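# Reorient a spanner inside the robot hand to match goal

## Task

A spanner starts in the robot's hand with its handle lying across the fingers, pinched between the thumb on one side and the index and middle fingers on the other. Rotate and shift it inside the hand until its orientation in the hand, and the spot on the handle where it is held, match the two goal pictures. Only this hand may touch it (the wrist camera, its bracket and the arm's final link count as the hand); the task fails if the spanner contacts anything else or leaves the hand. To finish, keep it still briefly with no hand motor reading "moving", then declare that you are done. At the end the grip must be firm enough that the spanner stays in place however the hand is turned or moved.

## Robot and tools

Robot: one arm with a right hand on it, joints from base to hand: shoulder pan, shoulder lift, elbow, wrist 1, wrist 2, wrist 3. The hand has six motors; a fixed wrist camera (cam_wrist) sits on a bracket on the little finger's side, which sticks out and can collide. Fixed cameras are cam_high and cam_low.

Frames. Scene frame: origin on the table directly under the arm base, +z up, +y to the left when facing +x. Reported poses (end_effector_position in m, end_effector_quat_wxyz) and velocities use this frame. Motion offsets, however, are expressed along the Hand target's own axes. The hand point is fixed to the palm: +z runs along the straightened fingers, +y points out of the palm, +x crosses the palm away from the thumb. Straight fingertips lie about 0.06-0.07 m beyond the point in +z and 0.06 m behind it in -y. The arm has little room: it can pull back along -z only slightly and rotate about +y (clockwise seen from the back of the hand) only about 30 degrees. Turns also shift the point by up to about 3 cm.

The row. Every command row is a flat list of 14 numbers, each in [-1, 1], for the single arm: dx, dy, dz, rx, ry, rz, little, ring, middle, index, thumb_bend, thumb_turn, force_limit, speed. The first six are an offset (not a pose) from the Hand target as it stood when the action began, along that target's axes; 1.0 equals 0.6 m for dx-dz and 180 degrees for rx-rz, and rx, ry, rz form one rotation vector. Within one action all rows count from that same start, and each new action or call starts from the current Hand target, so resending an offset moves further. Finger numbers are absolute targets: -1 open/straight, +1 curled. thumb_bend: -1 straight, +1 fully bent. thumb_turn: -1 beside the palm, +1 across in front of it, facing the fingers. force_limit maps linearly from about 0 N at -1 to 10 N at +1 fingertip force (15 N for the two thumb motors). speed rises linearly from almost zero at -1 to full at +0.48 and stays full above; full speed crosses a finger's travel in 0.49 s. Resending the last six motor numbers, force_limit and speed keeps the hand unchanged; a 0 is a real command.

Tools.
execute_actions(actions, cameras): actions is a list of actions; each action is up to 15 rows, one per 1/30 s step, and a short table repeats its final row for the remaining steps. An empty list just reports state. cameras chooses images (omit/null/["all"] for all, [] for none; an unknown name invalidates the call).
move(target, speed, blend, stop_force, zero, blocking, cameras): target is one 14-number row or up to 15 rows, all offsets from the same Hand target. speed is path top speed in m/s (0.002-2.4, default 0.25; rotation up to twice that in rad/s), one value or one per target. blend in m rounds corners. stop_force (3-120 N) ends the path when the wrist sensor feels that much extra push against travel; unreliable while rotating. zero (only with stop_force) retakes the sensor zero first. blocking=false returns early while the move continues (not allowed with stop_force). The result adds a "move:" line: done (within 3 mm and 2 degrees), off_target, moving, held or fault, plus limits such as paced or held.
wait(seconds 0-10, cameras): lets time run with the last command held.
stop(cameras): brakes a running move.
zoom_image(camera, region [x0,y0,x1,y1] in pixels, max 504x504): closer view of cam_high (672x504), cam_low (672x504) or cam_wrist (616x616).
show_instructions(): shows the reference/goal images.
zero_wrist_force(): subtracts the current wrist reading from later ones.
finished_scene(scene): ends the scene; give the current scene's number. Irreversible.

Reading results. hand_measured, hand_stopped_by and hand_load_n each give six values in the motor order above. hand_stopped_by: moving, target, force (load hit force_limit), stalled, fault. hand_load_n is fingertip force, positive when the finger is pushed open; a lost grip shows as a load falling near 0. hand_force_limit and hand_speed echo settings. "Hand target" is the last commanded pose after clipping (orientation is clipped to 32 degrees from the measured one); the point often rests short of it, and the next command, even all zeros, re-requests it. Wrist force/torque are on the end effector's axes. Joint velocities reading "within noise" means the arm is still.

Grip behaviour. A motor only starts when its target changes by at least 0.002; it then runs until it arrives or its load meets force_limit, then locks. To squeeze harder, raise force_limit and send a target more closed than hand_measured; to loosen, send one more open. Close gently with speed at -0.94 or lower.

Avoid: dropping the spanner or letting it touch anything but the hand; hard or fast contacts; overloading fingers through twisting or swinging the load; passing near the arm base; commands far past a firm contact. Torque faults (wrist limits 7.83 N m), net force around 150 N, or motors reaching 85 °C halt the arm; MOTOR HOT warns at 70 °C.

Each tool is called after ">>>" as name([rows], argument=value, ...), one row to a line, values as JSON.

Reference images:

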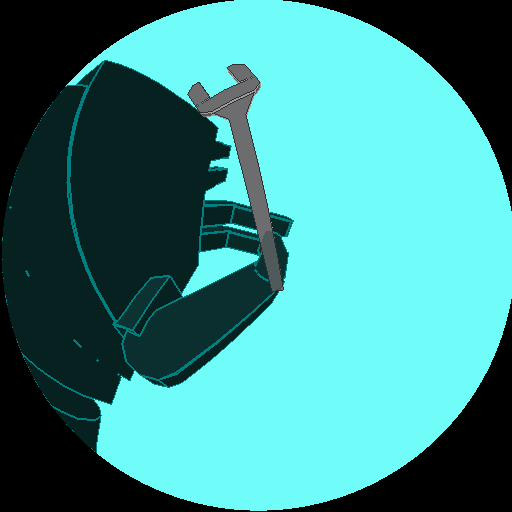

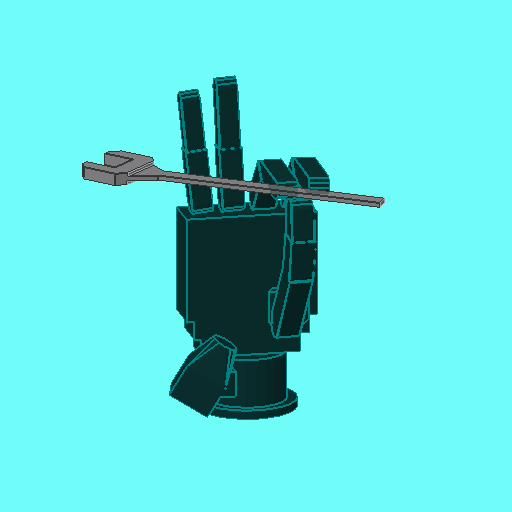

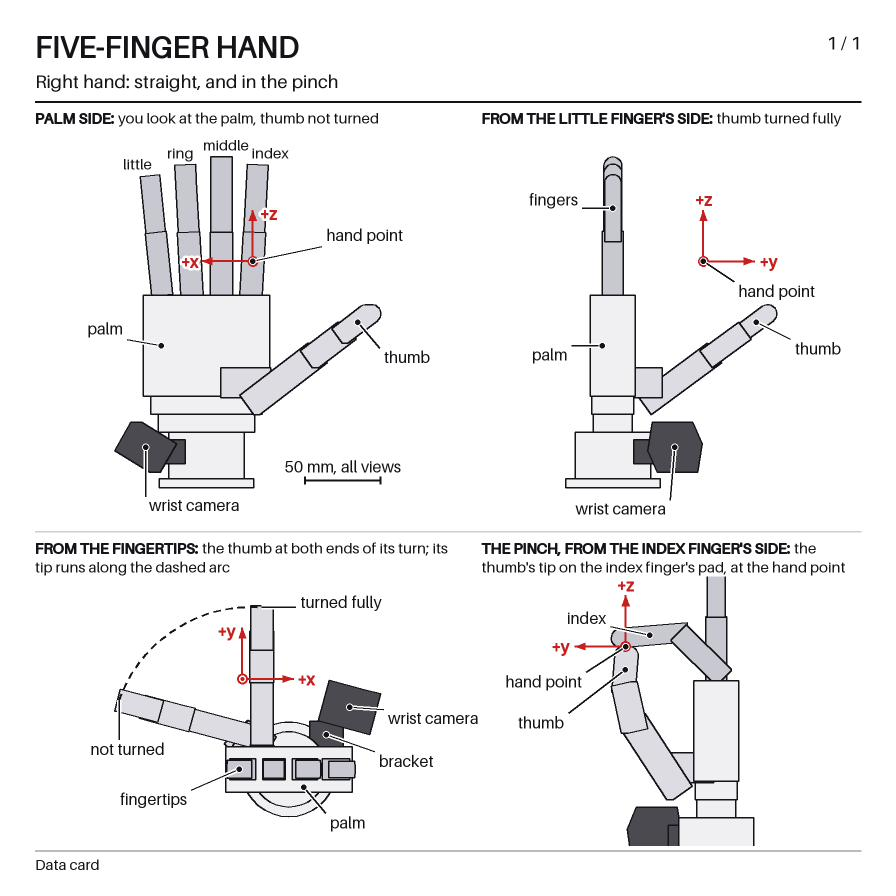

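## Session

>>> execute_actions(actions=[])

>>> zoom_image(camera="cam_wrist", region=[230, 80, 410, 400])

>>> show_instructions()

Scene clock: 0.00 s.
end_effector_position=(+0.4598, -0.0056, +0.2912) hand_measured=(-1.000, -1.000, +0.188, +0.190, -0.026, +0.900) hand_load_n=(+0.0, +0.0, +10.0, +10.0, +1.5, +0.5) hand_stopped_by=(target, target, target, target, target, target) hand_force_limit=0.00 hand_speed=-0.80 end_effector_quat_wxyz=(+0.421, -0.426, +0.564, -0.569)
Joint positions: [-0.466 -1.456 2.264 -3.954 -1.355 0.002]
Joint velocities: within noise
Joint torques (N m): no reading
Wrist force (N): no reading
Wrist torque (N m): no reading
Wrist force, peak (N): no reading
Hand target: +0.4598, -0.0056, +0.2912; +0.421, -0.426, +0.564, -0.569
camera_calibration:
cam_wrist: T_world_to_cam=[[-0.0500314, -0.269333, -0.961747, 0.301708], [-0.253781, 0.934775, -0.248578, 0.190683], [0.965967, 0.231636, -0.11512, -0.296076], [0, 0, 0, 1]] pos_world=[0.349486, -0.028404, 0.303482]

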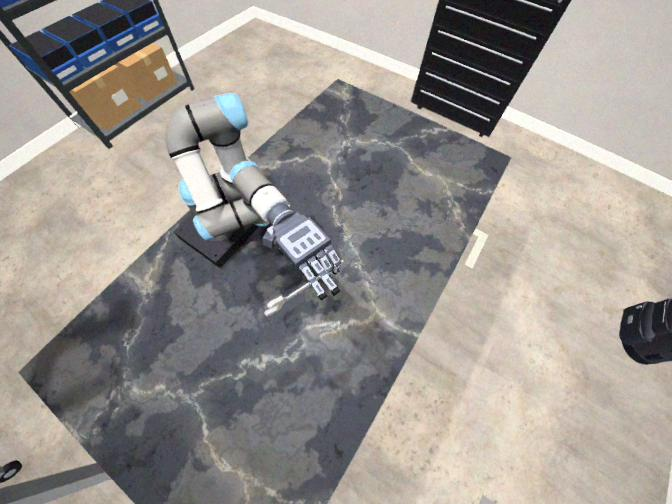

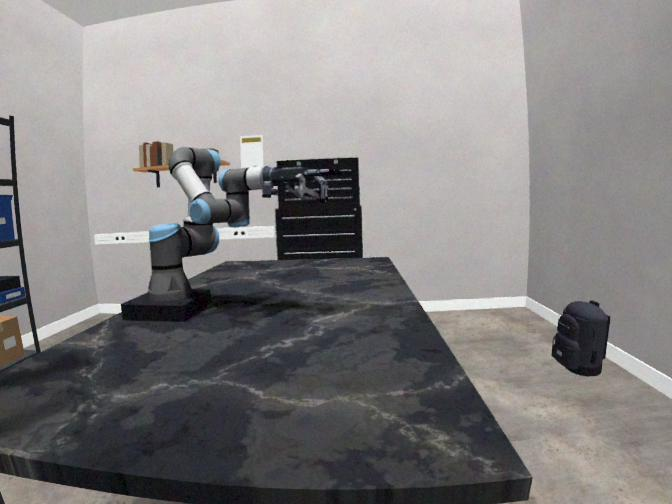

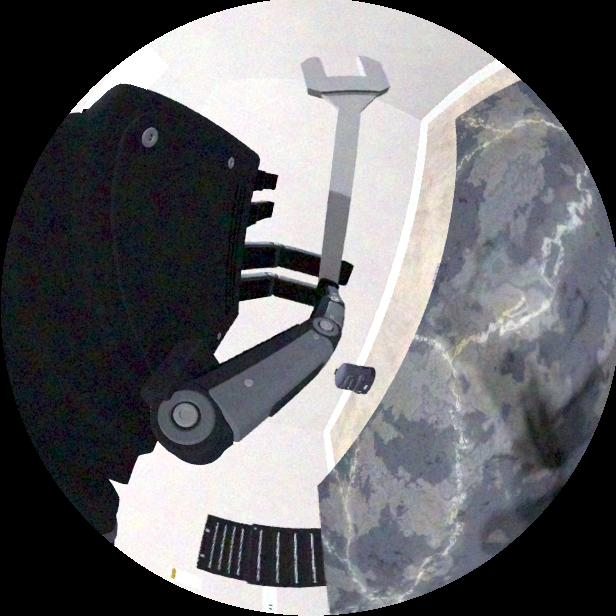

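Scaled by 1.575 from the camera's 616x616 image, which has a finer 880x880 frame.

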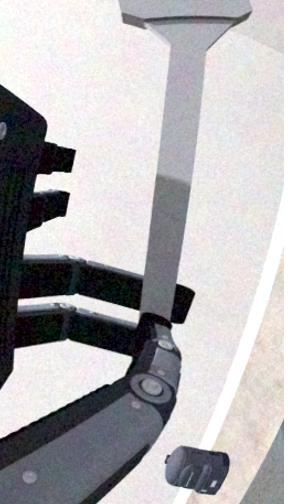

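Reference images for this scene: goal picture from the wrist camera place, goal picture looking into the palm, FIVE-FINGER HAND page 1.

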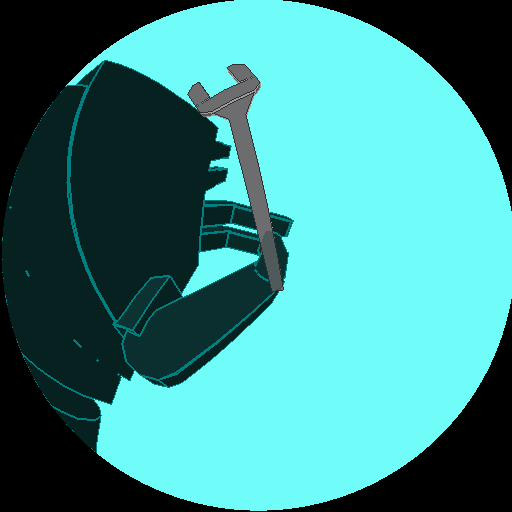

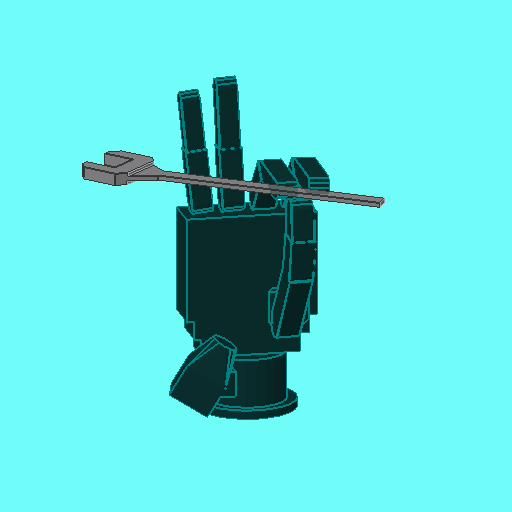

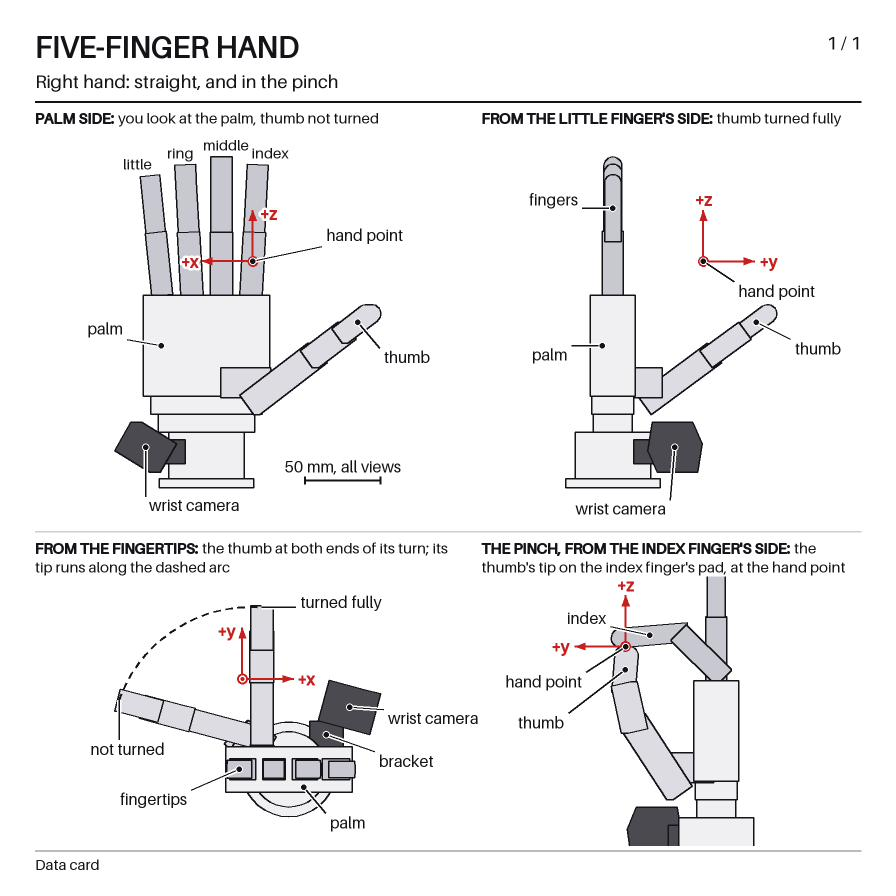

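>>> move([
  [0.0765,0.0098,0,0,0,-0.2222,-1,-1,0.188,0.190,-0.026,0.9,0,-0.8],
  [0.1425,-0.0333,0,0,0,-0.45,-1,-1,0.188,0.190,-0.026,0.9,0,-0.8],
], speed=0.3, blend=0.02, cameras=[])

>>> execute_actions([
  [[0,0,0,0,0,0,-1,-1,0.180,0.182,-0.026,0.9,0,-0.94]],
  [[0,0,0,0,0,0,-1,-1,0.174,0.176,-0.026,0.9,0,-0.94]],
], cameras=["cam_wrist"])

>>> zoom_image(camera="cam_wrist", region=[230, 30, 410, 350])

Scene clock: 3.53 s.
end_effector_position=(+0.4357, -0.0874, +0.3120) hand_measured=(-1.000, -1.000, +0.186, +0.188, -0.026, +0.900) hand_load_n=(+0.0, +0.0, +9.0, +9.0, +1.0, +0.0) hand_stopped_by=(target, target, force, force, target, target) hand_force_limit=0.00 hand_speed=-0.80 end_effector_quat_wxyz=(+0.049, +0.690, -0.152, +0.706)
Joint positions: [-0.466 -1.455 2.265 -3.956 -1.355 -1.412]
Joint velocities: within noise
Joint torques (N m): [1.84 -9.43 -7.71 -0.82 -0.78 -0.7]
Wrist force (N): [0.2 -1.1 -1.5]
Wrist torque (N m): [0.11 -0.23 0.09]
Wrist force, peak (N): [0.1 -1.2 -1.8]
Hand target: +0.4357, -0.0874, +0.3121; +0.049, +0.690, -0.152, +0.706
Off the commanded pose: 0.000 m, 0 deg.
move: done
No camera images: "cameras" was empty.

Scene clock: 4.73 s.
end_effector_position=(+0.4357, -0.0874, +0.3121) hand_measured=(-1.000, -1.000, +0.174, +0.176, -0.026, +0.900) hand_load_n=(+0.0, +0.0, +3.5, +4.0, +1.0, +0.5) hand_stopped_by=(target, target, target, target, target, target) hand_force_limit=0.00 hand_speed=-0.94 end_effector_quat_wxyz=(+0.049, +0.690, -0.152, +0.706)
Joint positions: [-0.466 -1.455 2.265 -3.956 -1.355 -1.412]
Joint velocities: within noise
Joint torques (N m): [1.85 -9.76 -7.33 -0.9 -0.69 -1.07]
Wrist force (N): [0.1 -1.2 -1.7]
Wrist torque (N m): [0.12 -0.21 0.08]
Wrist force, peak (N): [0.0 -1.3 -1.7]
Hand target: +0.4357, -0.0874, +0.3121; +0.049, +0.690, -0.152, +0.706
Off the commanded pose: 0.000 m, 0 deg.
Step readings (end_effector_position):
0: (+0.4357, -0.0874, +0.3120)
1: (+0.4357, -0.0874, +0.3120)
2: (+0.4357, -0.0874, +0.3120)
4: (+0.4357, -0.0874, +0.3120)
8: (+0.4357, -0.0874, +0.3120)
15: (+0.4357, -0.0874, +0.3121)
16: (+0.4357, -0.0874, +0.3121)
17: (+0.4357, -0.0874, +0.3121)
19: (+0.4357, -0.0874, +0.3121)
23: (+0.4357, -0.0874, +0.3121)
30: (+0.4357, -0.0874, +0.3121)
camera_calibration:
cam_wrist: T_world_to_cam=[[-0.254821, -0.959671, 0.118734, -0.00967364], [-0.518627, 0.0320013, -0.854402, 0.491753], [0.816145, -0.279298, -0.505865, -0.108839], [0, 0, 0, 1]] pos_world=[0.341399, -0.0554187, 0.366245]
Images, in order (width x height): cam_wrist 616x616.

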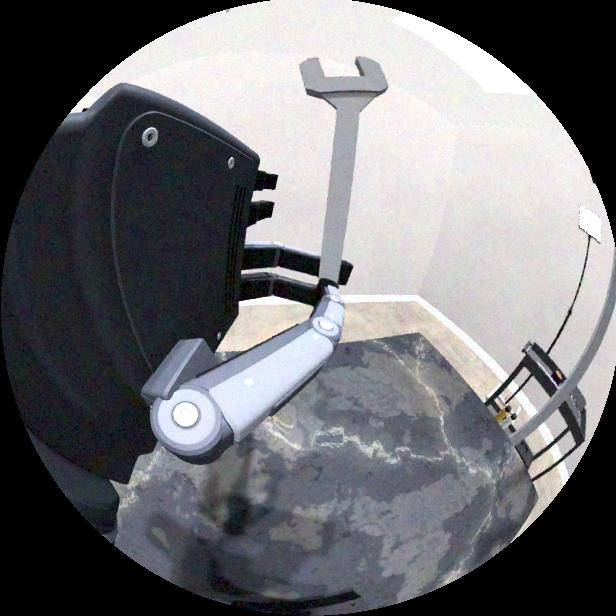

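Scaled by 1.575 from the camera's 616x616 image, which has a finer 880x880 frame.

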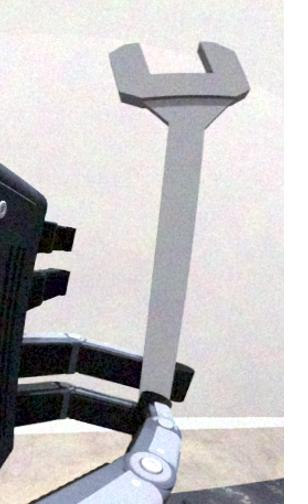

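>>> execute_actions([
  [[0,0,0,0,0,0,-1,-1,0.174,0.176,-0.026,0.7,0,-0.8]],
  [[0,0,0,0,0,0,-1,-1,0.174,0.176,-0.026,0.9,0,-0.8]],
], cameras=["cam_wrist"])

>>> zoom_image(camera="cam_wrist", region=[230, 30, 410, 350])

Scene clock: 6.10 s.
end_effector_position=(+0.4357, -0.0874, +0.3121) hand_measured=(-1.000, -1.000, +0.174, +0.174, -0.026, +0.900) hand_load_n=(+0.5, +0.0, +3.5, +4.0, +2.0, +3.0) hand_stopped_by=(target, target, target, target, target, target) hand_force_limit=0.00 hand_speed=-0.80 end_effector_quat_wxyz=(+0.049, +0.690, -0.152, +0.706)
Joint positions: [-0.466 -1.455 2.265 -3.956 -1.355 -1.412]
Joint velocities: within noise
Joint torques (N m): [1.45 -9.32 -7.28 -1.07 -0.6 -1.01]
Wrist force (N): [0.2 -1.2 -1.6]
Wrist torque (N m): [0.11 -0.22 0.09]
Wrist force, peak (N): [0.1 -1.3 -1.7]
Hand target: +0.4357, -0.0874, +0.3121; +0.049, +0.690, -0.152, +0.706
Off the commanded pose: 0.000 m, 0 deg.
Step readings (end_effector_position):
0: (+0.4357, -0.0874, +0.3121)
1: (+0.4357, -0.0874, +0.3121)
2: (+0.4357, -0.0874, +0.3121)
4: (+0.4357, -0.0874, +0.3121)
8: (+0.4357, -0.0874, +0.3121)
15: (+0.4357, -0.0874, +0.3121)
16: (+0.4357, -0.0874, +0.3121)
17: (+0.4357, -0.0874, +0.3121)
19: (+0.4357, -0.0874, +0.3121)
23: (+0.4357, -0.0874, +0.3121)
30: (+0.4357, -0.0874, +0.3121)
camera_calibration:
cam_wrist: T_world_to_cam=[[-0.254821, -0.959671, 0.118734, -0.00967364], [-0.518627, 0.0320013, -0.854402, 0.491753], [0.816145, -0.279298, -0.505865, -0.108839], [0, 0, 0, 1]] pos_world=[0.341399, -0.0554187, 0.366245]
Images, in order (width x height): cam_wrist 616x616.

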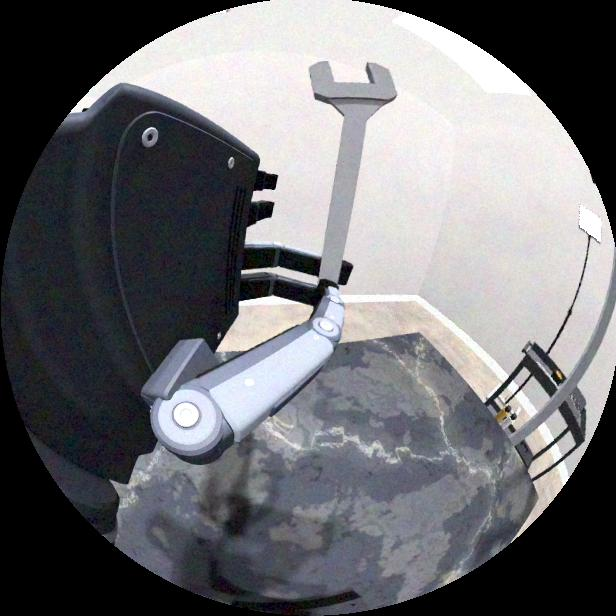

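Scaled by 1.575 from the camera's 616x616 image, which has a finer 880x880 frame.

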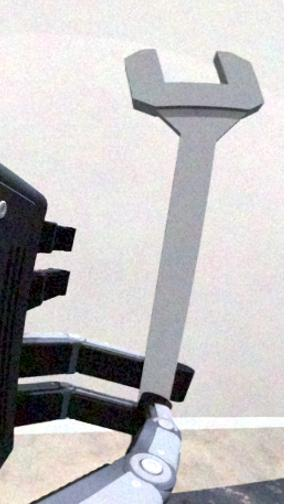

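>>> move(target=[0.0373,0.0117,0,0,0,-0.1111,-1,-1,0.174,0.176,-0.026,0.9,0,-0.8], speed=0.25, cameras=[])

>>> execute_actions([
  [[0,0,0,0,0,0,-1,-1,0.174,0.176,-0.026,0.68,0,-0.8]],
  [[0,0,0,0,0,0,-1,-1,0.174,0.176,-0.026,0.9,0,-0.8]],
], cameras=["cam_wrist"])

>>> zoom_image(camera="cam_wrist", region=[230, 30, 410, 350])

Scene clock: 7.53 s.
end_effector_position=(+0.4328, -0.0972, +0.3331) hand_measured=(-1.000, -1.000, +0.174, +0.174, -0.026, +0.900) hand_load_n=(+0.0, +0.0, +3.5, +3.5, +2.0, +3.0) hand_stopped_by=(target, target, target, target, target, target) hand_force_limit=0.00 hand_speed=-0.80 end_effector_quat_wxyz=(+0.171, +0.706, -0.030, +0.687)
Joint positions: [-0.467 -1.455 2.265 -3.957 -1.354 -1.761]
Joint velocities: within noise
Joint torques (N m): [1.49 -8.59 -7.64 -1.1 -0.52 -0.77]
Wrist force (N): [-0.3 -1.8 -2.2]
Wrist torque (N m): [0.14 -0.12 -0.02]
Wrist force, peak (N): [-0.3 -1.9 -2.4]
Hand target: +0.4328, -0.0972, +0.3332; +0.171, +0.706, -0.030, +0.687
Off the commanded pose: 0.000 m, 0 deg.
move: done
No camera images: "cameras" was empty.

Scene clock: 8.73 s.
end_effector_position=(+0.4328, -0.0972, +0.3332) hand_measured=(-1.000, -1.000, +0.174, +0.174, -0.026, +0.900) hand_load_n=(+0.0, +0.0, +3.5, +3.5, +2.0, +3.0) hand_stopped_by=(target, target, target, target, target, target) hand_force_limit=0.00 hand_speed=-0.80 end_effector_quat_wxyz=(+0.171, +0.706, -0.030, +0.687)
Joint positions: [-0.467 -1.455 2.265 -3.957 -1.354 -1.761]
Joint velocities: within noise
Joint torques (N m): [1.54 -9.4 -7.63 -0.92 -0.66 -0.92]
Wrist force (N): [-0.2 -1.8 -2.1]
Wrist torque (N m): [0.13 -0.14 -0.02]
Wrist force, peak (N): [-0.3 -1.9 -2.3]
Hand target: +0.4328, -0.0972, +0.3332; +0.171, +0.706, -0.030, +0.687
Off the commanded pose: 0.000 m, 0 deg.
Step readings (end_effector_position):
0: (+0.4328, -0.0972, +0.3331)
1: (+0.4328, -0.0972, +0.3331)
2: (+0.4328, -0.0972, +0.3331)
4: (+0.4328, -0.0972, +0.3331)
8: (+0.4328, -0.0972, +0.3332)
15: (+0.4328, -0.0972, +0.3332)
16: (+0.4328, -0.0972, +0.3332)
17: (+0.4328, -0.0972, +0.3332)
19: (+0.4328, -0.0972, +0.3332)
23: (+0.4328, -0.0972, +0.3332)
30: (+0.4328, -0.0972, +0.3332)
camera_calibration:
cam_wrist: T_world_to_cam=[[-0.226853, -0.863203, 0.45102, -0.135709], [-0.599214, -0.241365, -0.763338, 0.486569], [0.767776, -0.443423, -0.462489, -0.108026], [0, 0, 0, 1]] pos_world=[0.343713, -0.0476047, 0.382663]
Images, in order (width x height): cam_wrist 616x616.

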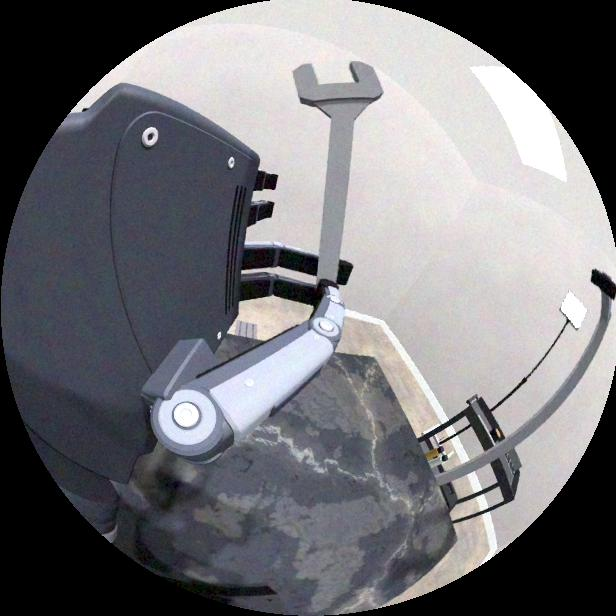

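Scaled by 1.575 from the camera's 616x616 image, which has a finer 880x880 frame.

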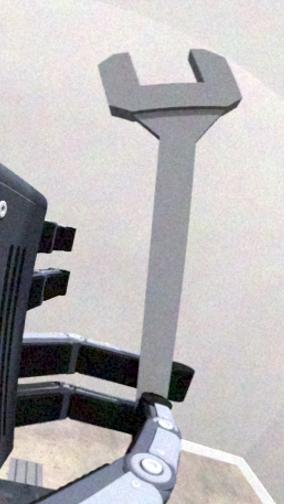

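>>> execute_actions([
  [[0,0,0,0,0,0,-1,-1,0.174,0.176,-0.026,0.68,0,-0.8]],
  [[0,0,0,0,0,0,-1,-1,0.174,0.176,-0.026,0.9,0,-0.8]],
], cameras=["cam_wrist"])

>>> zoom_image(camera="cam_wrist", region=[230, 30, 410, 350])

Scene clock: 10.10 s.
end_effector_position=(+0.4328, -0.0972, +0.3332) hand_measured=(-1.000, -1.000, +0.174, +0.174, -0.026, +0.900) hand_load_n=(+0.0, +0.0, +3.5, +3.5, +2.0, +3.0) hand_stopped_by=(target, target, target, target, target, target) hand_force_limit=0.00 hand_speed=-0.80 end_effector_quat_wxyz=(+0.171, +0.706, -0.030, +0.687)
Joint positions: [-0.467 -1.455 2.265 -3.957 -1.354 -1.761]
Joint velocities: within noise
Joint torques (N m): [1.79 -9.17 -7.53 -0.89 -0.57 -0.68]
Wrist force (N): [-0.3 -1.7 -2.2]
Wrist torque (N m): [0.15 -0.13 -0.03]
Wrist force, peak (N): [-0.2 -1.9 -2.3]
Hand target: +0.4328, -0.0972, +0.3332; +0.171, +0.706, -0.030, +0.687
Off the commanded pose: 0.000 m, 0 deg.
Step readings (end_effector_position):
0: (+0.4328, -0.0972, +0.3332)
1: (+0.4328, -0.0972, +0.3332)
2: (+0.4328, -0.0972, +0.3332)
4: (+0.4328, -0.0972, +0.3332)
8: (+0.4328, -0.0972, +0.3332)
15: (+0.4328, -0.0972, +0.3332)
16: (+0.4328, -0.0972, +0.3332)
17: (+0.4328, -0.0972, +0.3332)
19: (+0.4328, -0.0972, +0.3332)
23: (+0.4328, -0.0972, +0.3332)
30: (+0.4328, -0.0972, +0.3332)
camera_calibration:
cam_wrist: T_world_to_cam=[[-0.226853, -0.863203, 0.45102, -0.135709], [-0.599214, -0.241365, -0.763338, 0.486569], [0.767776, -0.443423, -0.462489, -0.108026], [0, 0, 0, 1]] pos_world=[0.343713, -0.0476047, 0.382663]
Images, in order (width x height): cam_wrist 616x616.

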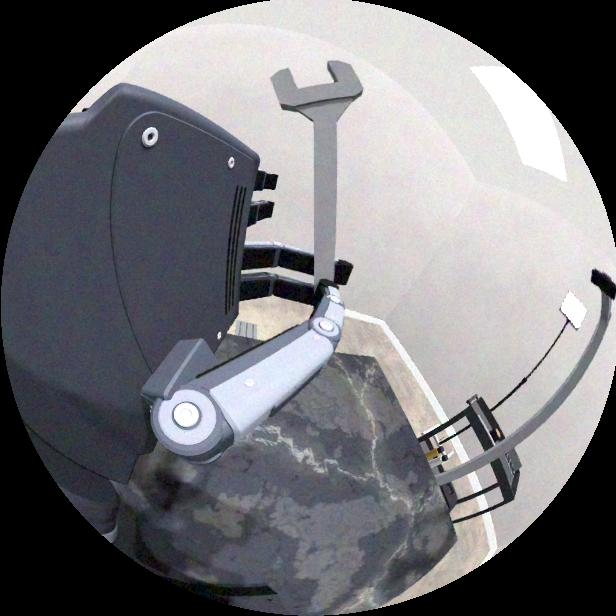

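Scaled by 1.575 from the camera's 616x616 image, which has a finer 880x880 frame.

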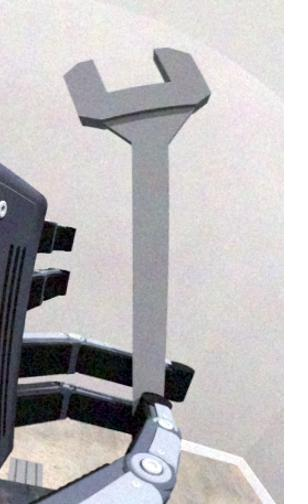

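>>> move(target=[-0.0257,-0.0182,0,0,0,0.0889,-1,-1,0.174,0.176,-0.026,0.9,0,-0.8], speed=0.25, cameras=[])

>>> execute_actions([
  [[0,0,0,0,0,0,-1,-1,0.174,0.176,-0.026,0.68,0,-0.8]],
  [[0,0,0,0,0,0,-1,-1,0.174,0.176,-0.026,0.9,0,-0.8]],
], cameras=["cam_wrist"])

>>> zoom_image(camera="cam_wrist", region=[230, 30, 410, 350])

Scene clock: 11.47 s.
end_effector_position=(+0.4350, -0.0899, +0.3159) hand_measured=(-1.000, -1.000, +0.174, +0.174, -0.026, +0.900) hand_load_n=(+0.0, +0.0, +3.5, +3.5, +2.0, +3.0) hand_stopped_by=(target, target, target, target, target, target) hand_force_limit=0.00 hand_speed=-0.80 end_effector_quat_wxyz=(+0.074, +0.695, -0.127, +0.704)
Joint positions: [-0.466 -1.455 2.265 -3.957 -1.355 -1.482]
Joint velocities: within noise
Joint torques (N m): [0.73 -5.52 -7.08 -1.2 -0.49 0.65]
Wrist force (N): [0.1 -1.5 -1.8]
Wrist torque (N m): [0.09 -0.19 0.06]
Wrist force, peak (N): [-0.3 -1.9 -2.3]
Hand target: +0.4350, -0.0899, +0.3159; +0.074, +0.695, -0.127, +0.704
Off the commanded pose: 0.000 m, 0 deg.
move: done
No camera images: "cameras" was empty.

Scene clock: 12.67 s.
end_effector_position=(+0.4350, -0.0899, +0.3159) hand_measured=(-1.000, -1.000, +0.174, +0.174, -0.026, +0.900) hand_load_n=(+0.0, +0.0, +3.5, +3.5, +2.5, +3.0) hand_stopped_by=(target, target, target, target, target, target) hand_force_limit=0.00 hand_speed=-0.80 end_effector_quat_wxyz=(+0.074, +0.695, -0.127, +0.704)
Joint positions: [-0.466 -1.455 2.265 -3.957 -1.355 -1.482]
Joint velocities: within noise
Joint torques (N m): [1.04 -8.11 -7.61 -0.95 -0.45 0.73]
Wrist force (N): [0.2 -1.6 -1.9]
Wrist torque (N m): [0.08 -0.20 0.06]
Wrist force, peak (N): [0.0 -1.7 -1.8]
Hand target: +0.4350, -0.0899, +0.3159; +0.074, +0.695, -0.127, +0.704
Off the commanded pose: 0.000 m, 0 deg.
Step readings (end_effector_position):
0: (+0.4350, -0.0899, +0.3159)
1: (+0.4350, -0.0899, +0.3159)
2: (+0.4350, -0.0899, +0.3159)
4: (+0.4350, -0.0899, +0.3158)
8: (+0.4350, -0.0899, +0.3159)
15: (+0.4350, -0.0899, +0.3159)
16: (+0.4350, -0.0899, +0.3159)
17: (+0.4350, -0.0899, +0.3159)
19: (+0.4350, -0.0899, +0.3159)
23: (+0.4350, -0.0899, +0.3159)
30: (+0.4350, -0.0899, +0.3159)
camera_calibration:
cam_wrist: T_world_to_cam=[[-0.251882, -0.949391, 0.187651, -0.0348458], [-0.535436, -0.0248066, -0.844212, 0.493666], [0.806142, -0.313117, -0.502089, -0.106951], [0, 0, 0, 1]] pos_world=[0.341767, -0.0543243, 0.369599]
Images, in order (width x height): cam_wrist 616x616.

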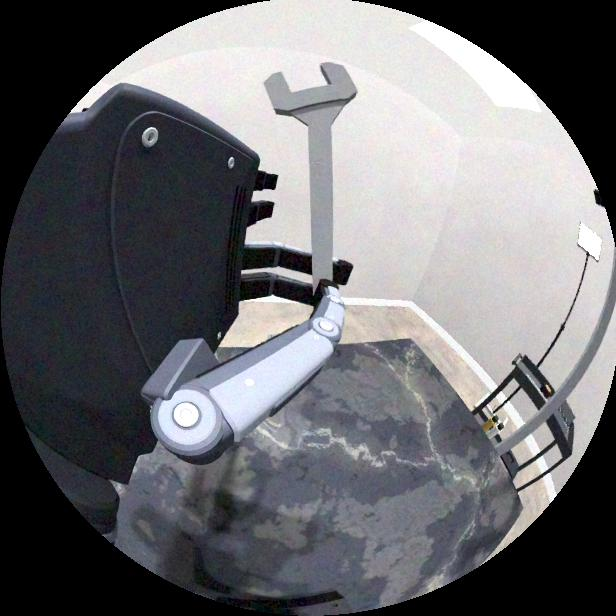

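Scaled by 1.575 from the camera's 616x616 image, which has a finer 880x880 frame.

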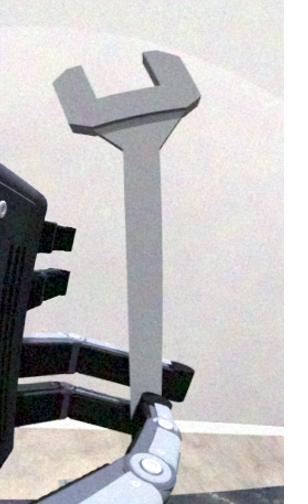

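>>> execute_actions([
  [[0,0,0,0,0,0,-1,-1,0.174,0.176,-0.026,0.62,0,-0.8]],
  [[0,0,0,0,0,0,-1,-1,0.174,0.176,-0.026,0.9,0,-0.8]],
], cameras=["cam_wrist"])

>>> zoom_image(camera="cam_wrist", region=[230, 30, 410, 350])

Scene clock: 14.07 s.
end_effector_position=(+0.4350, -0.0899, +0.3159) hand_measured=(-1.000, -1.000, +0.174, +0.174, -0.026, +0.900) hand_load_n=(+0.0, +0.0, +3.5, +3.5, +2.0, +3.0) hand_stopped_by=(target, target, target, target, target, target) hand_force_limit=0.00 hand_speed=-0.80 end_effector_quat_wxyz=(+0.074, +0.695, -0.127, +0.704)
Joint positions: [-0.466 -1.455 2.265 -3.957 -1.355 -1.482]
Joint velocities: within noise
Joint torques (N m): [1.4 -9.23 -7.1 -0.95 -0.48 0.57]
Wrist force (N): [0.0 -1.4 -1.8]
Wrist torque (N m): [0.10 -0.17 0.05]
Wrist force, peak (N): [0.0 -1.7 -1.9]
Hand target: +0.4350, -0.0899, +0.3159; +0.074, +0.695, -0.127, +0.704
Off the commanded pose: 0.000 m, 0 deg.
Step readings (end_effector_position):
0: (+0.4350, -0.0899, +0.3159)
1: (+0.4350, -0.0899, +0.3159)
2: (+0.4350, -0.0899, +0.3159)
4: (+0.4350, -0.0899, +0.3159)
8: (+0.4350, -0.0899, +0.3159)
15: (+0.4350, -0.0899, +0.3159)
16: (+0.4350, -0.0899, +0.3159)
17: (+0.4350, -0.0899, +0.3159)
19: (+0.4350, -0.0899, +0.3159)
23: (+0.4350, -0.0899, +0.3159)
30: (+0.4350, -0.0899, +0.3159)
camera_calibration:
cam_wrist: T_world_to_cam=[[-0.251877, -0.949393, 0.187647, -0.0348644], [-0.535324, -0.0248484, -0.844281, 0.493736], [0.806217, -0.313107, -0.501974, -0.106969], [0, 0, 0, 1]] pos_world=[0.341768, -0.0543244, 0.369699]
Images, in order (width x height): cam_wrist 616x616.

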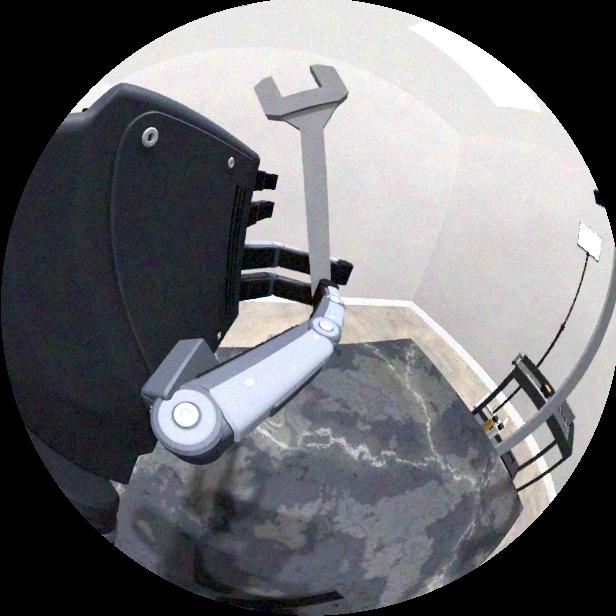

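Scaled by 1.575 from the camera's 616x616 image, which has a finer 880x880 frame.

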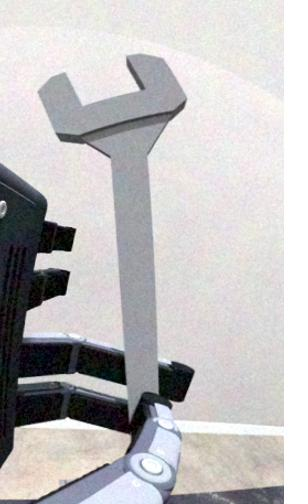

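>>> move(target=[-0.0165,-0.0105,0,0,0,0.0556,-1,-1,0.174,0.176,-0.026,0.9,0,-0.8], speed=0.25, cameras=[])

>>> execute_actions([
  [[0,0,0,0,0,0,-1,-1,0.174,0.176,-0.026,0.62,0,-0.8]],
  [[0,0,0,0,0,0,-1,-1,0.174,0.176,-0.026,0.9,0,-0.8]],
], cameras=["cam_wrist"])

>>> zoom_image(camera="cam_wrist", region=[230, 30, 410, 350])

Scene clock: 15.23 s.
end_effector_position=(+0.4370, -0.0832, +0.3065) hand_measured=(-1.000, -1.000, +0.174, +0.174, -0.026, +0.900) hand_load_n=(+0.0, +0.0, +3.5, +3.0, +2.0, +3.0) hand_stopped_by=(target, target, target, target, target, target) hand_force_limit=0.00 hand_speed=-0.80 end_effector_quat_wxyz=(+0.012, +0.681, -0.188, +0.708)
Joint positions: [-0.466 -1.455 2.265 -3.956 -1.355 -1.308]
Joint velocities: within noise
Joint torques (N m): [-1.17 -5.18 -5.49 -1.76 0.07 0.39]
Wrist force (N): [0.3 -1.1 -1.3]
Wrist torque (N m): [0.08 -0.24 0.09]
Wrist force, peak (N): [0.1 -1.6 -1.8]
Hand target: +0.4370, -0.0832, +0.3065; +0.012, +0.681, -0.188, +0.707
Off the commanded pose: 0.000 m, 0 deg.
move: done
No camera images: "cameras" was empty.

Scene clock: 16.43 s.
end_effector_position=(+0.4370, -0.0832, +0.3065) hand_measured=(-1.000, -1.000, +0.174, +0.174, -0.026, +0.900) hand_load_n=(+0.0, +0.0, +3.0, +3.5, +2.0, +2.5) hand_stopped_by=(target, target, target, target, target, target) hand_force_limit=0.00 hand_speed=-0.80 end_effector_quat_wxyz=(+0.012, +0.681, -0.188, +0.707)
Joint positions: [-0.466 -1.455 2.265 -3.956 -1.355 -1.307]
Joint velocities: within noise
Joint torques (N m): [0.32 -4.82 -7.32 -0.96 -0.59 0.87]
Wrist force (N): [0.5 -1.0 -1.2]
Wrist torque (N m): [0.09 -0.27 0.10]
Wrist force, peak (N): [0.4 -1.1 -1.4]
Hand target: +0.4370, -0.0832, +0.3065; +0.012, +0.681, -0.188, +0.707
Off the commanded pose: 0.000 m, 0 deg.
Step readings (end_effector_position):
0: (+0.4370, -0.0832, +0.3065)
1: (+0.4370, -0.0832, +0.3065)
2: (+0.4370, -0.0832, +0.3065)
4: (+0.4370, -0.0832, +0.3065)
8: (+0.4370, -0.0832, +0.3065)
15: (+0.4370, -0.0832, +0.3065)
16: (+0.4370, -0.0832, +0.3065)
17: (+0.4370, -0.0832, +0.3065)
19: (+0.4370, -0.0832, +0.3065)
23: (+0.4370, -0.0832, +0.3065)
30: (+0.4370, -0.0832, +0.3065)
camera_calibration:
cam_wrist: T_world_to_cam=[[-0.256652, -0.966401, 0.0141216, 0.0276278], [-0.493233, 0.118397, -0.861802, 0.485901], [0.831174, -0.228149, -0.507048, -0.113461], [0, 0, 0, 1]] pos_world=[0.341059, -0.0567159, 0.360831]
Images, in order (width x height): cam_wrist 616x616.

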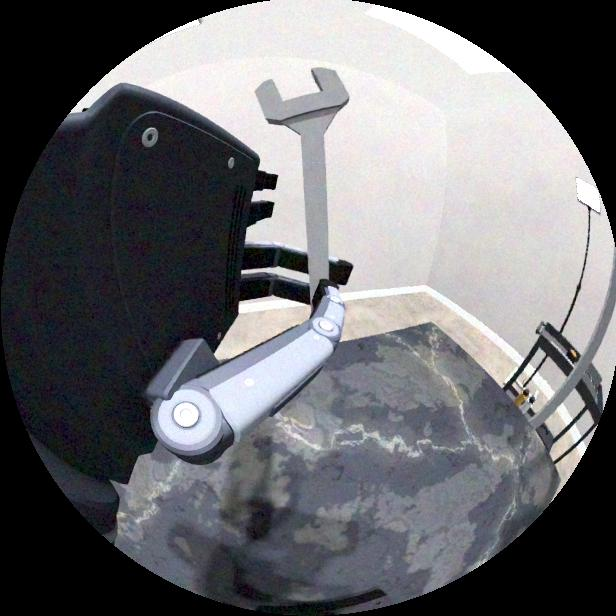

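Scaled by 1.575 from the camera's 616x616 image, which has a finer 880x880 frame.

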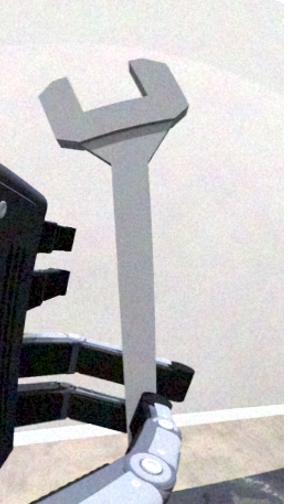

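>>> execute_actions([
  [[0,0,0,0,0,0,-1,-1,0.174,0.176,-0.026,1.0,0,-0.8]],
  [[0,0,0,0,0,0,-1,-1,0.174,0.176,-0.026,0.82,0,-0.8]],
  [[0,0,0,0,0,0,-1,-1,0.174,0.176,-0.026,1.0,0,-0.8]],
  [[0,0,0,0,0,0,-1,-1,0.174,0.176,-0.026,0.9,0,-0.8]],
], cameras=["cam_wrist"])

>>> zoom_image(camera="cam_wrist", region=[230, 30, 410, 350])

Scene clock: 18.97 s.
end_effector_position=(+0.4370, -0.0832, +0.3065) hand_measured=(-1.000, -1.000, +0.174, +0.174, -0.026, +0.900) hand_load_n=(+0.0, +0.0, +2.5, +4.0, +1.5, -2.0) hand_stopped_by=(target, target, target, target, target, target) hand_force_limit=0.00 hand_speed=-0.80 end_effector_quat_wxyz=(+0.012, +0.681, -0.188, +0.707)
Joint positions: [-0.466 -1.455 2.265 -3.956 -1.355 -1.307]
Joint velocities: within noise
Joint torques (N m): [0.23 -5.2 -7.51 -0.95 -0.54 0.85]
Wrist force (N): [0.3 -0.9 -1.3]
Wrist torque (N m): [0.12 -0.24 0.10]
Wrist force, peak (N): [0.4 -1.2 -1.3]
Hand target: +0.4370, -0.0832, +0.3065; +0.012, +0.681, -0.188, +0.707
Off the commanded pose: 0.000 m, 0 deg.
Step readings (end_effector_position):
0: (+0.4370, -0.0832, +0.3065)
1: (+0.4370, -0.0832, +0.3065)
2: (+0.4370, -0.0832, +0.3065)
4: (+0.4370, -0.0832, +0.3065)
8: (+0.4370, -0.0832, +0.3065)
15: (+0.4370, -0.0832, +0.3065)
16: (+0.4370, -0.0832, +0.3065)
17: (+0.4370, -0.0832, +0.3065)
19: (+0.4370, -0.0832, +0.3065)
23: (+0.4370, -0.0832, +0.3065)
30: (+0.4370, -0.0832, +0.3065)
31: (+0.4370, -0.0832, +0.3065)
32: (+0.4370, -0.0832, +0.3065)
34: (+0.4370, -0.0832, +0.3065)
38: (+0.4370, -0.0832, +0.3065)
45: (+0.4370, -0.0832, +0.3065)
46: (+0.4370, -0.0832, +0.3065)
47: (+0.4370, -0.0832, +0.3065)
49: (+0.4370, -0.0832, +0.3065)
53: (+0.4370, -0.0832, +0.3065)
60: (+0.4370, -0.0832, +0.3065)
camera_calibration:
cam_wrist: T_world_to_cam=[[-0.256652, -0.966401, 0.0141216, 0.0276278], [-0.493233, 0.118397, -0.861802, 0.485901], [0.831174, -0.228149, -0.507048, -0.113461], [0, 0, 0, 1]] pos_world=[0.341059, -0.0567159, 0.360831]
Images, in order (width x height): cam_wrist 616x616.

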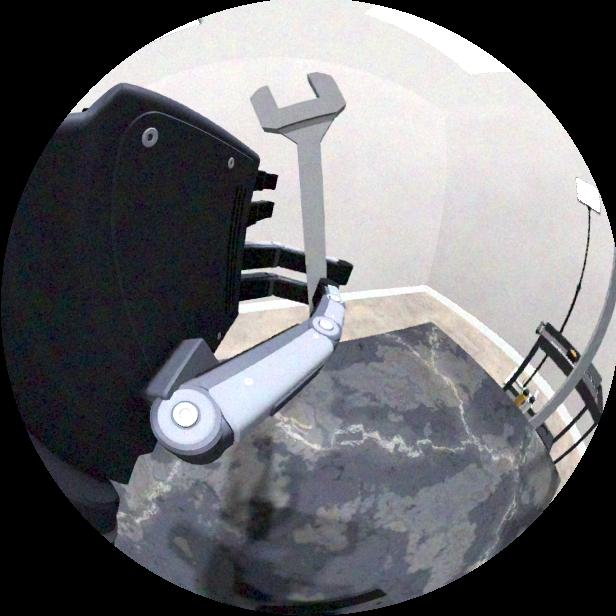

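Scaled by 1.575 from the camera's 616x616 image, which has a finer 880x880 frame.

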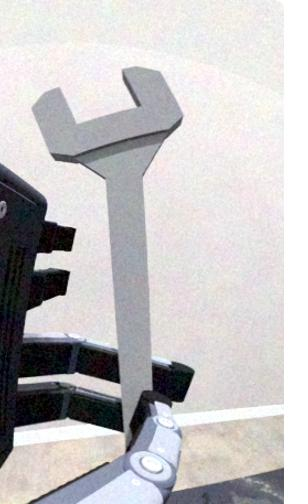

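>>> execute_actions([
  [[0,0,0,0,0,0,-1,-1,0.186,0.186,-0.026,0.9,0.5,-0.94]],
], cameras=[])

>>> move(target=[-0.0555,-0.0658,0,0,0,0.25,-1,-1,0.186,0.186,-0.026,0.9,0.5,-0.94], speed=0.25, cameras=["cam_wrist"])

>>> zoom_image(camera="cam_wrist", region=[230, 30, 410, 350])

Scene clock: 20.27 s.
end_effector_position=(+0.4370, -0.0832, +0.3065) hand_measured=(-1.000, -1.000, +0.184, +0.184, -0.026, +0.900) hand_load_n=(+0.0, +0.0, +6.0, +7.5, +2.0, -2.5) hand_stopped_by=(target, target, target, force, target, target) hand_force_limit=0.50 hand_speed=-0.94 end_effector_quat_wxyz=(+0.012, +0.681, -0.188, +0.707)
Joint positions: [-0.466 -1.455 2.265 -3.956 -1.355 -1.307]
Joint velocities: within noise
Joint torques (N m): [0.23 -5.05 -7.16 -0.96 -0.51 0.82]
Wrist force (N): [0.2 -1.0 -1.4]
Wrist torque (N m): [0.11 -0.22 0.09]
Wrist force, peak (N): [0.3 -1.3 -1.4]
Hand target: +0.4370, -0.0832, +0.3065; +0.012, +0.681, -0.188, +0.707
Off the commanded pose: 0.000 m, 0 deg.
Step readings (end_effector_position):
0: (+0.4370, -0.0832, +0.3065)
1: (+0.4370, -0.0832, +0.3065)
2: (+0.4370, -0.0832, +0.3065)
4: (+0.4370, -0.0832, +0.3065)
8: (+0.4370, -0.0832, +0.3065)
15: (+0.4370, -0.0832, +0.3065)
No camera images: "cameras" was empty.

Scene clock: 22.37 s.
end_effector_position=(+0.4501, -0.0386, +0.2840) hand_measured=(-1.000, -1.000, +0.184, +0.184, -0.026, +0.900) hand_load_n=(+0.0, +0.0, +6.0, +7.5, +2.0, -2.0) hand_stopped_by=(target, target, target, force, target, target) hand_force_limit=0.50 hand_speed=-0.94 end_effector_quat_wxyz=(-0.259, +0.558, -0.434, +0.658)
Joint positions: [-0.466 -1.456 2.264 -3.955 -1.355 -0.522]
Joint velocities: within noise
Joint torques (N m): [1.13 -9.5 -7.64 -0.83 -0.55 0.56]
Wrist force (N): [0.2 0.2 -0.1]
Wrist torque (N m): [0.08 -0.16 0.09]
Wrist force, peak (N): [0.4 -1.1 -1.4]
Hand target: +0.4501, -0.0386, +0.2840; -0.259, +0.558, -0.434, +0.658
Off the commanded pose: 0.000 m, 0 deg.
move: done
camera_calibration:
cam_wrist: T_world_to_cam=[[-0.175846, -0.695563, -0.696614, 0.250336], [-0.319588, 0.709648, -0.627904, 0.345979], [0.931097, 0.112215, -0.347082, -0.202902], [0, 0, 0, 1]] pos_world=[0.343513, -0.04863, 0.321206]
Images, in order (width x height): cam_wrist 616x616.

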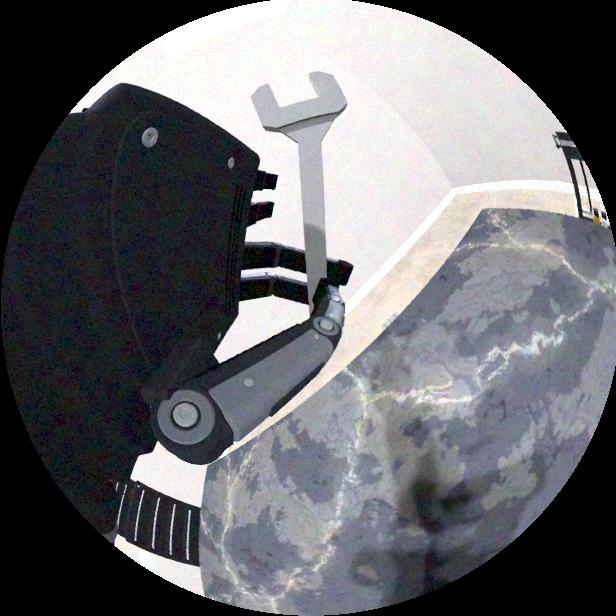

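Scaled by 1.575 from the camera's 616x616 image, which has a finer 880x880 frame.

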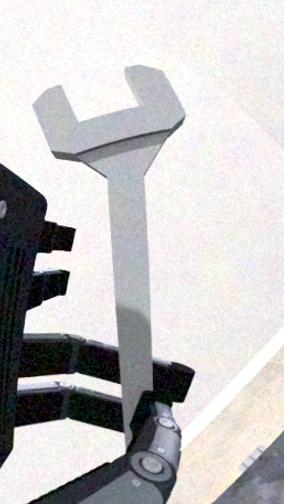

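>>> execute_actions([
  [[0,0,0,0,0,0,-1,-1,0.181,0.181,-0.026,0.9,1,-0.9],[0,0,0,0,0,0,-1,-1,0.181,0.181,-0.014,0.9,1,-0.9]],
  [[0,0,0,0,0,0,-1,-1,0.178,0.178,-0.014,0.9,1,-0.9],[0,0,0,0,0,0,-1,-1,0.178,0.178,-0.002,0.9,1,-0.9]],
  [[0,0,0,0,0,0,-1,-1,0.175,0.175,-0.002,0.9,1,-0.9],[0,0,0,0,0,0,-1,-1,0.175,0.175,0.010,0.9,1,-0.9]],
], cameras=["cam_wrist"])

>>> zoom_image(camera="cam_wrist", region=[230, 30, 410, 350])

Scene clock: 24.37 s.
end_effector_position=(+0.4501, -0.0386, +0.2840) hand_measured=(-1.000, -1.000, +0.174, +0.172, +0.004, +0.900) hand_load_n=(+0.0, +0.0, +4.0, +5.0, +6.0, +0.5) hand_stopped_by=(target, target, target, target, target, target) hand_force_limit=1.00 hand_speed=-0.90 end_effector_quat_wxyz=(-0.259, +0.558, -0.434, +0.658)
Joint positions: [-0.466 -1.456 2.264 -3.955 -1.355 -0.522]
Joint velocities: within noise
Joint torques (N m): [1.34 -9.98 -7.52 -0.85 -0.55 0.5]
Wrist force (N): [0.3 0.3 -0.1]
Wrist torque (N m): [0.08 -0.17 0.10]
Wrist force, peak (N): [0.3 0.3 0.0]
Hand target: +0.4501, -0.0386, +0.2840; -0.259, +0.558, -0.434, +0.658
Off the commanded pose: 0.000 m, 0 deg.
Step readings (end_effector_position):
0: (+0.4501, -0.0386, +0.2840)
1: (+0.4501, -0.0386, +0.2840)
2: (+0.4501, -0.0386, +0.2840)
4: (+0.4501, -0.0386, +0.2840)
8: (+0.4501, -0.0386, +0.2840)
15: (+0.4501, -0.0386, +0.2840)
16: (+0.4501, -0.0386, +0.2840)
17: (+0.4501, -0.0386, +0.2840)
19: (+0.4501, -0.0386, +0.2840)
23: (+0.4501, -0.0386, +0.2840)
30: (+0.4501, -0.0386, +0.2840)
31: (+0.4501, -0.0386, +0.2840)
32: (+0.4501, -0.0386, +0.2840)
34: (+0.4501, -0.0386, +0.2840)
38: (+0.4501, -0.0386, +0.2840)
45: (+0.4501, -0.0386, +0.2840)
camera_calibration:
cam_wrist: T_world_to_cam=[[-0.175816, -0.695442, -0.696742, 0.250443], [-0.319474, 0.709768, -0.627827, 0.345849], [0.931142, 0.112209, -0.346964, -0.202968], [0, 0, 0, 1]] pos_world=[0.343513, -0.0485292, 0.321205]
Images, in order (width x height): cam_wrist 616x616.

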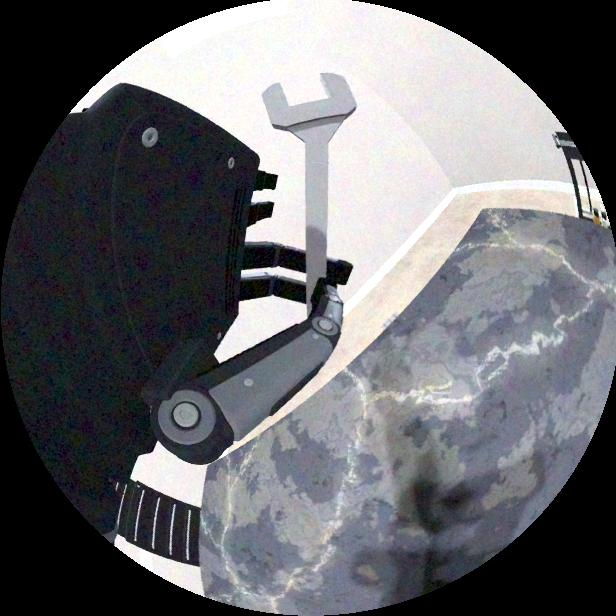

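Scaled by 1.575 from the camera's 616x616 image, which has a finer 880x880 frame.

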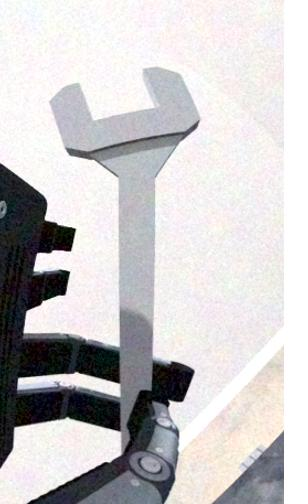

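>>> execute_actions([
  [[0,0,0,0,0,0,-1,-1,0.175,0.175,-0.004,0.9,1,-0.9],[0,0,0,0,0,0,-1,-1,0.178,0.178,-0.004,0.9,1,-0.9]],
  [[0,0,0,0,0,0,-1,-1,0.178,0.178,-0.016,0.9,1,-0.9],[0,0,0,0,0,0,-1,-1,0.182,0.182,-0.016,0.9,1,-0.9]],
  [[0,0,0,0,0,0,-1,-1,0.182,0.182,-0.028,0.9,1,-0.9],[0,0,0,0,0,0,-1,-1,0.186,0.186,-0.028,0.9,1,-0.9]],
], cameras=["cam_wrist"])

>>> zoom_image(camera="cam_wrist", region=[230, 30, 410, 350])

Scene clock: 26.30 s.
end_effector_position=(+0.4501, -0.0386, +0.2840) hand_measured=(-1.000, -1.000, +0.184, +0.184, -0.026, +0.900) hand_load_n=(+0.0, +0.0, +6.5, +8.5, -2.0, +0.0) hand_stopped_by=(target, target, target, target, target, target) hand_force_limit=1.00 hand_speed=-0.90 end_effector_quat_wxyz=(-0.259, +0.558, -0.434, +0.658)
Joint positions: [-0.466 -1.456 2.264 -3.955 -1.355 -0.522]
Joint velocities: within noise
Joint torques (N m): [1.46 -9.41 -7.43 -1.11 -0.55 0.17]
Wrist force (N): [0.2 0.1 0.0]
Wrist torque (N m): [0.05 -0.14 0.08]
Wrist force, peak (N): [0.2 0.3 -0.1]
Hand target: +0.4501, -0.0386, +0.2840; -0.259, +0.558, -0.434, +0.658
Off the commanded pose: 0.000 m, 0 deg.
Step readings (end_effector_position):
0: (+0.4501, -0.0386, +0.2840)
1: (+0.4501, -0.0386, +0.2840)
2: (+0.4501, -0.0386, +0.2840)
4: (+0.4501, -0.0386, +0.2840)
8: (+0.4501, -0.0386, +0.2840)
15: (+0.4501, -0.0386, +0.2840)
16: (+0.4501, -0.0386, +0.2840)
17: (+0.4501, -0.0386, +0.2840)
19: (+0.4501, -0.0386, +0.2840)
23: (+0.4501, -0.0386, +0.2840)
30: (+0.4501, -0.0386, +0.2840)
31: (+0.4501, -0.0386, +0.2840)
32: (+0.4501, -0.0386, +0.2840)
34: (+0.4501, -0.0386, +0.2840)
38: (+0.4501, -0.0386, +0.2840)
45: (+0.4501, -0.0386, +0.2840)
camera_calibration:
cam_wrist: T_world_to_cam=[[-0.175816, -0.695442, -0.696742, 0.250443], [-0.319474, 0.709768, -0.627827, 0.345849], [0.931142, 0.112209, -0.346964, -0.202968], [0, 0, 0, 1]] pos_world=[0.343513, -0.0485292, 0.321205]
Images, in order (width x height): cam_wrist 616x616.

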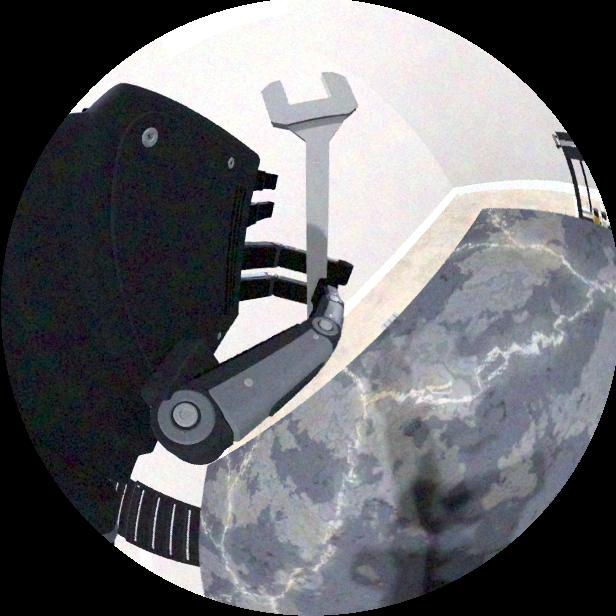

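Scaled by 1.575 from the camera's 616x616 image, which has a finer 880x880 frame.

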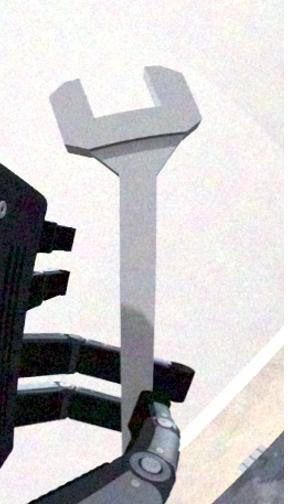

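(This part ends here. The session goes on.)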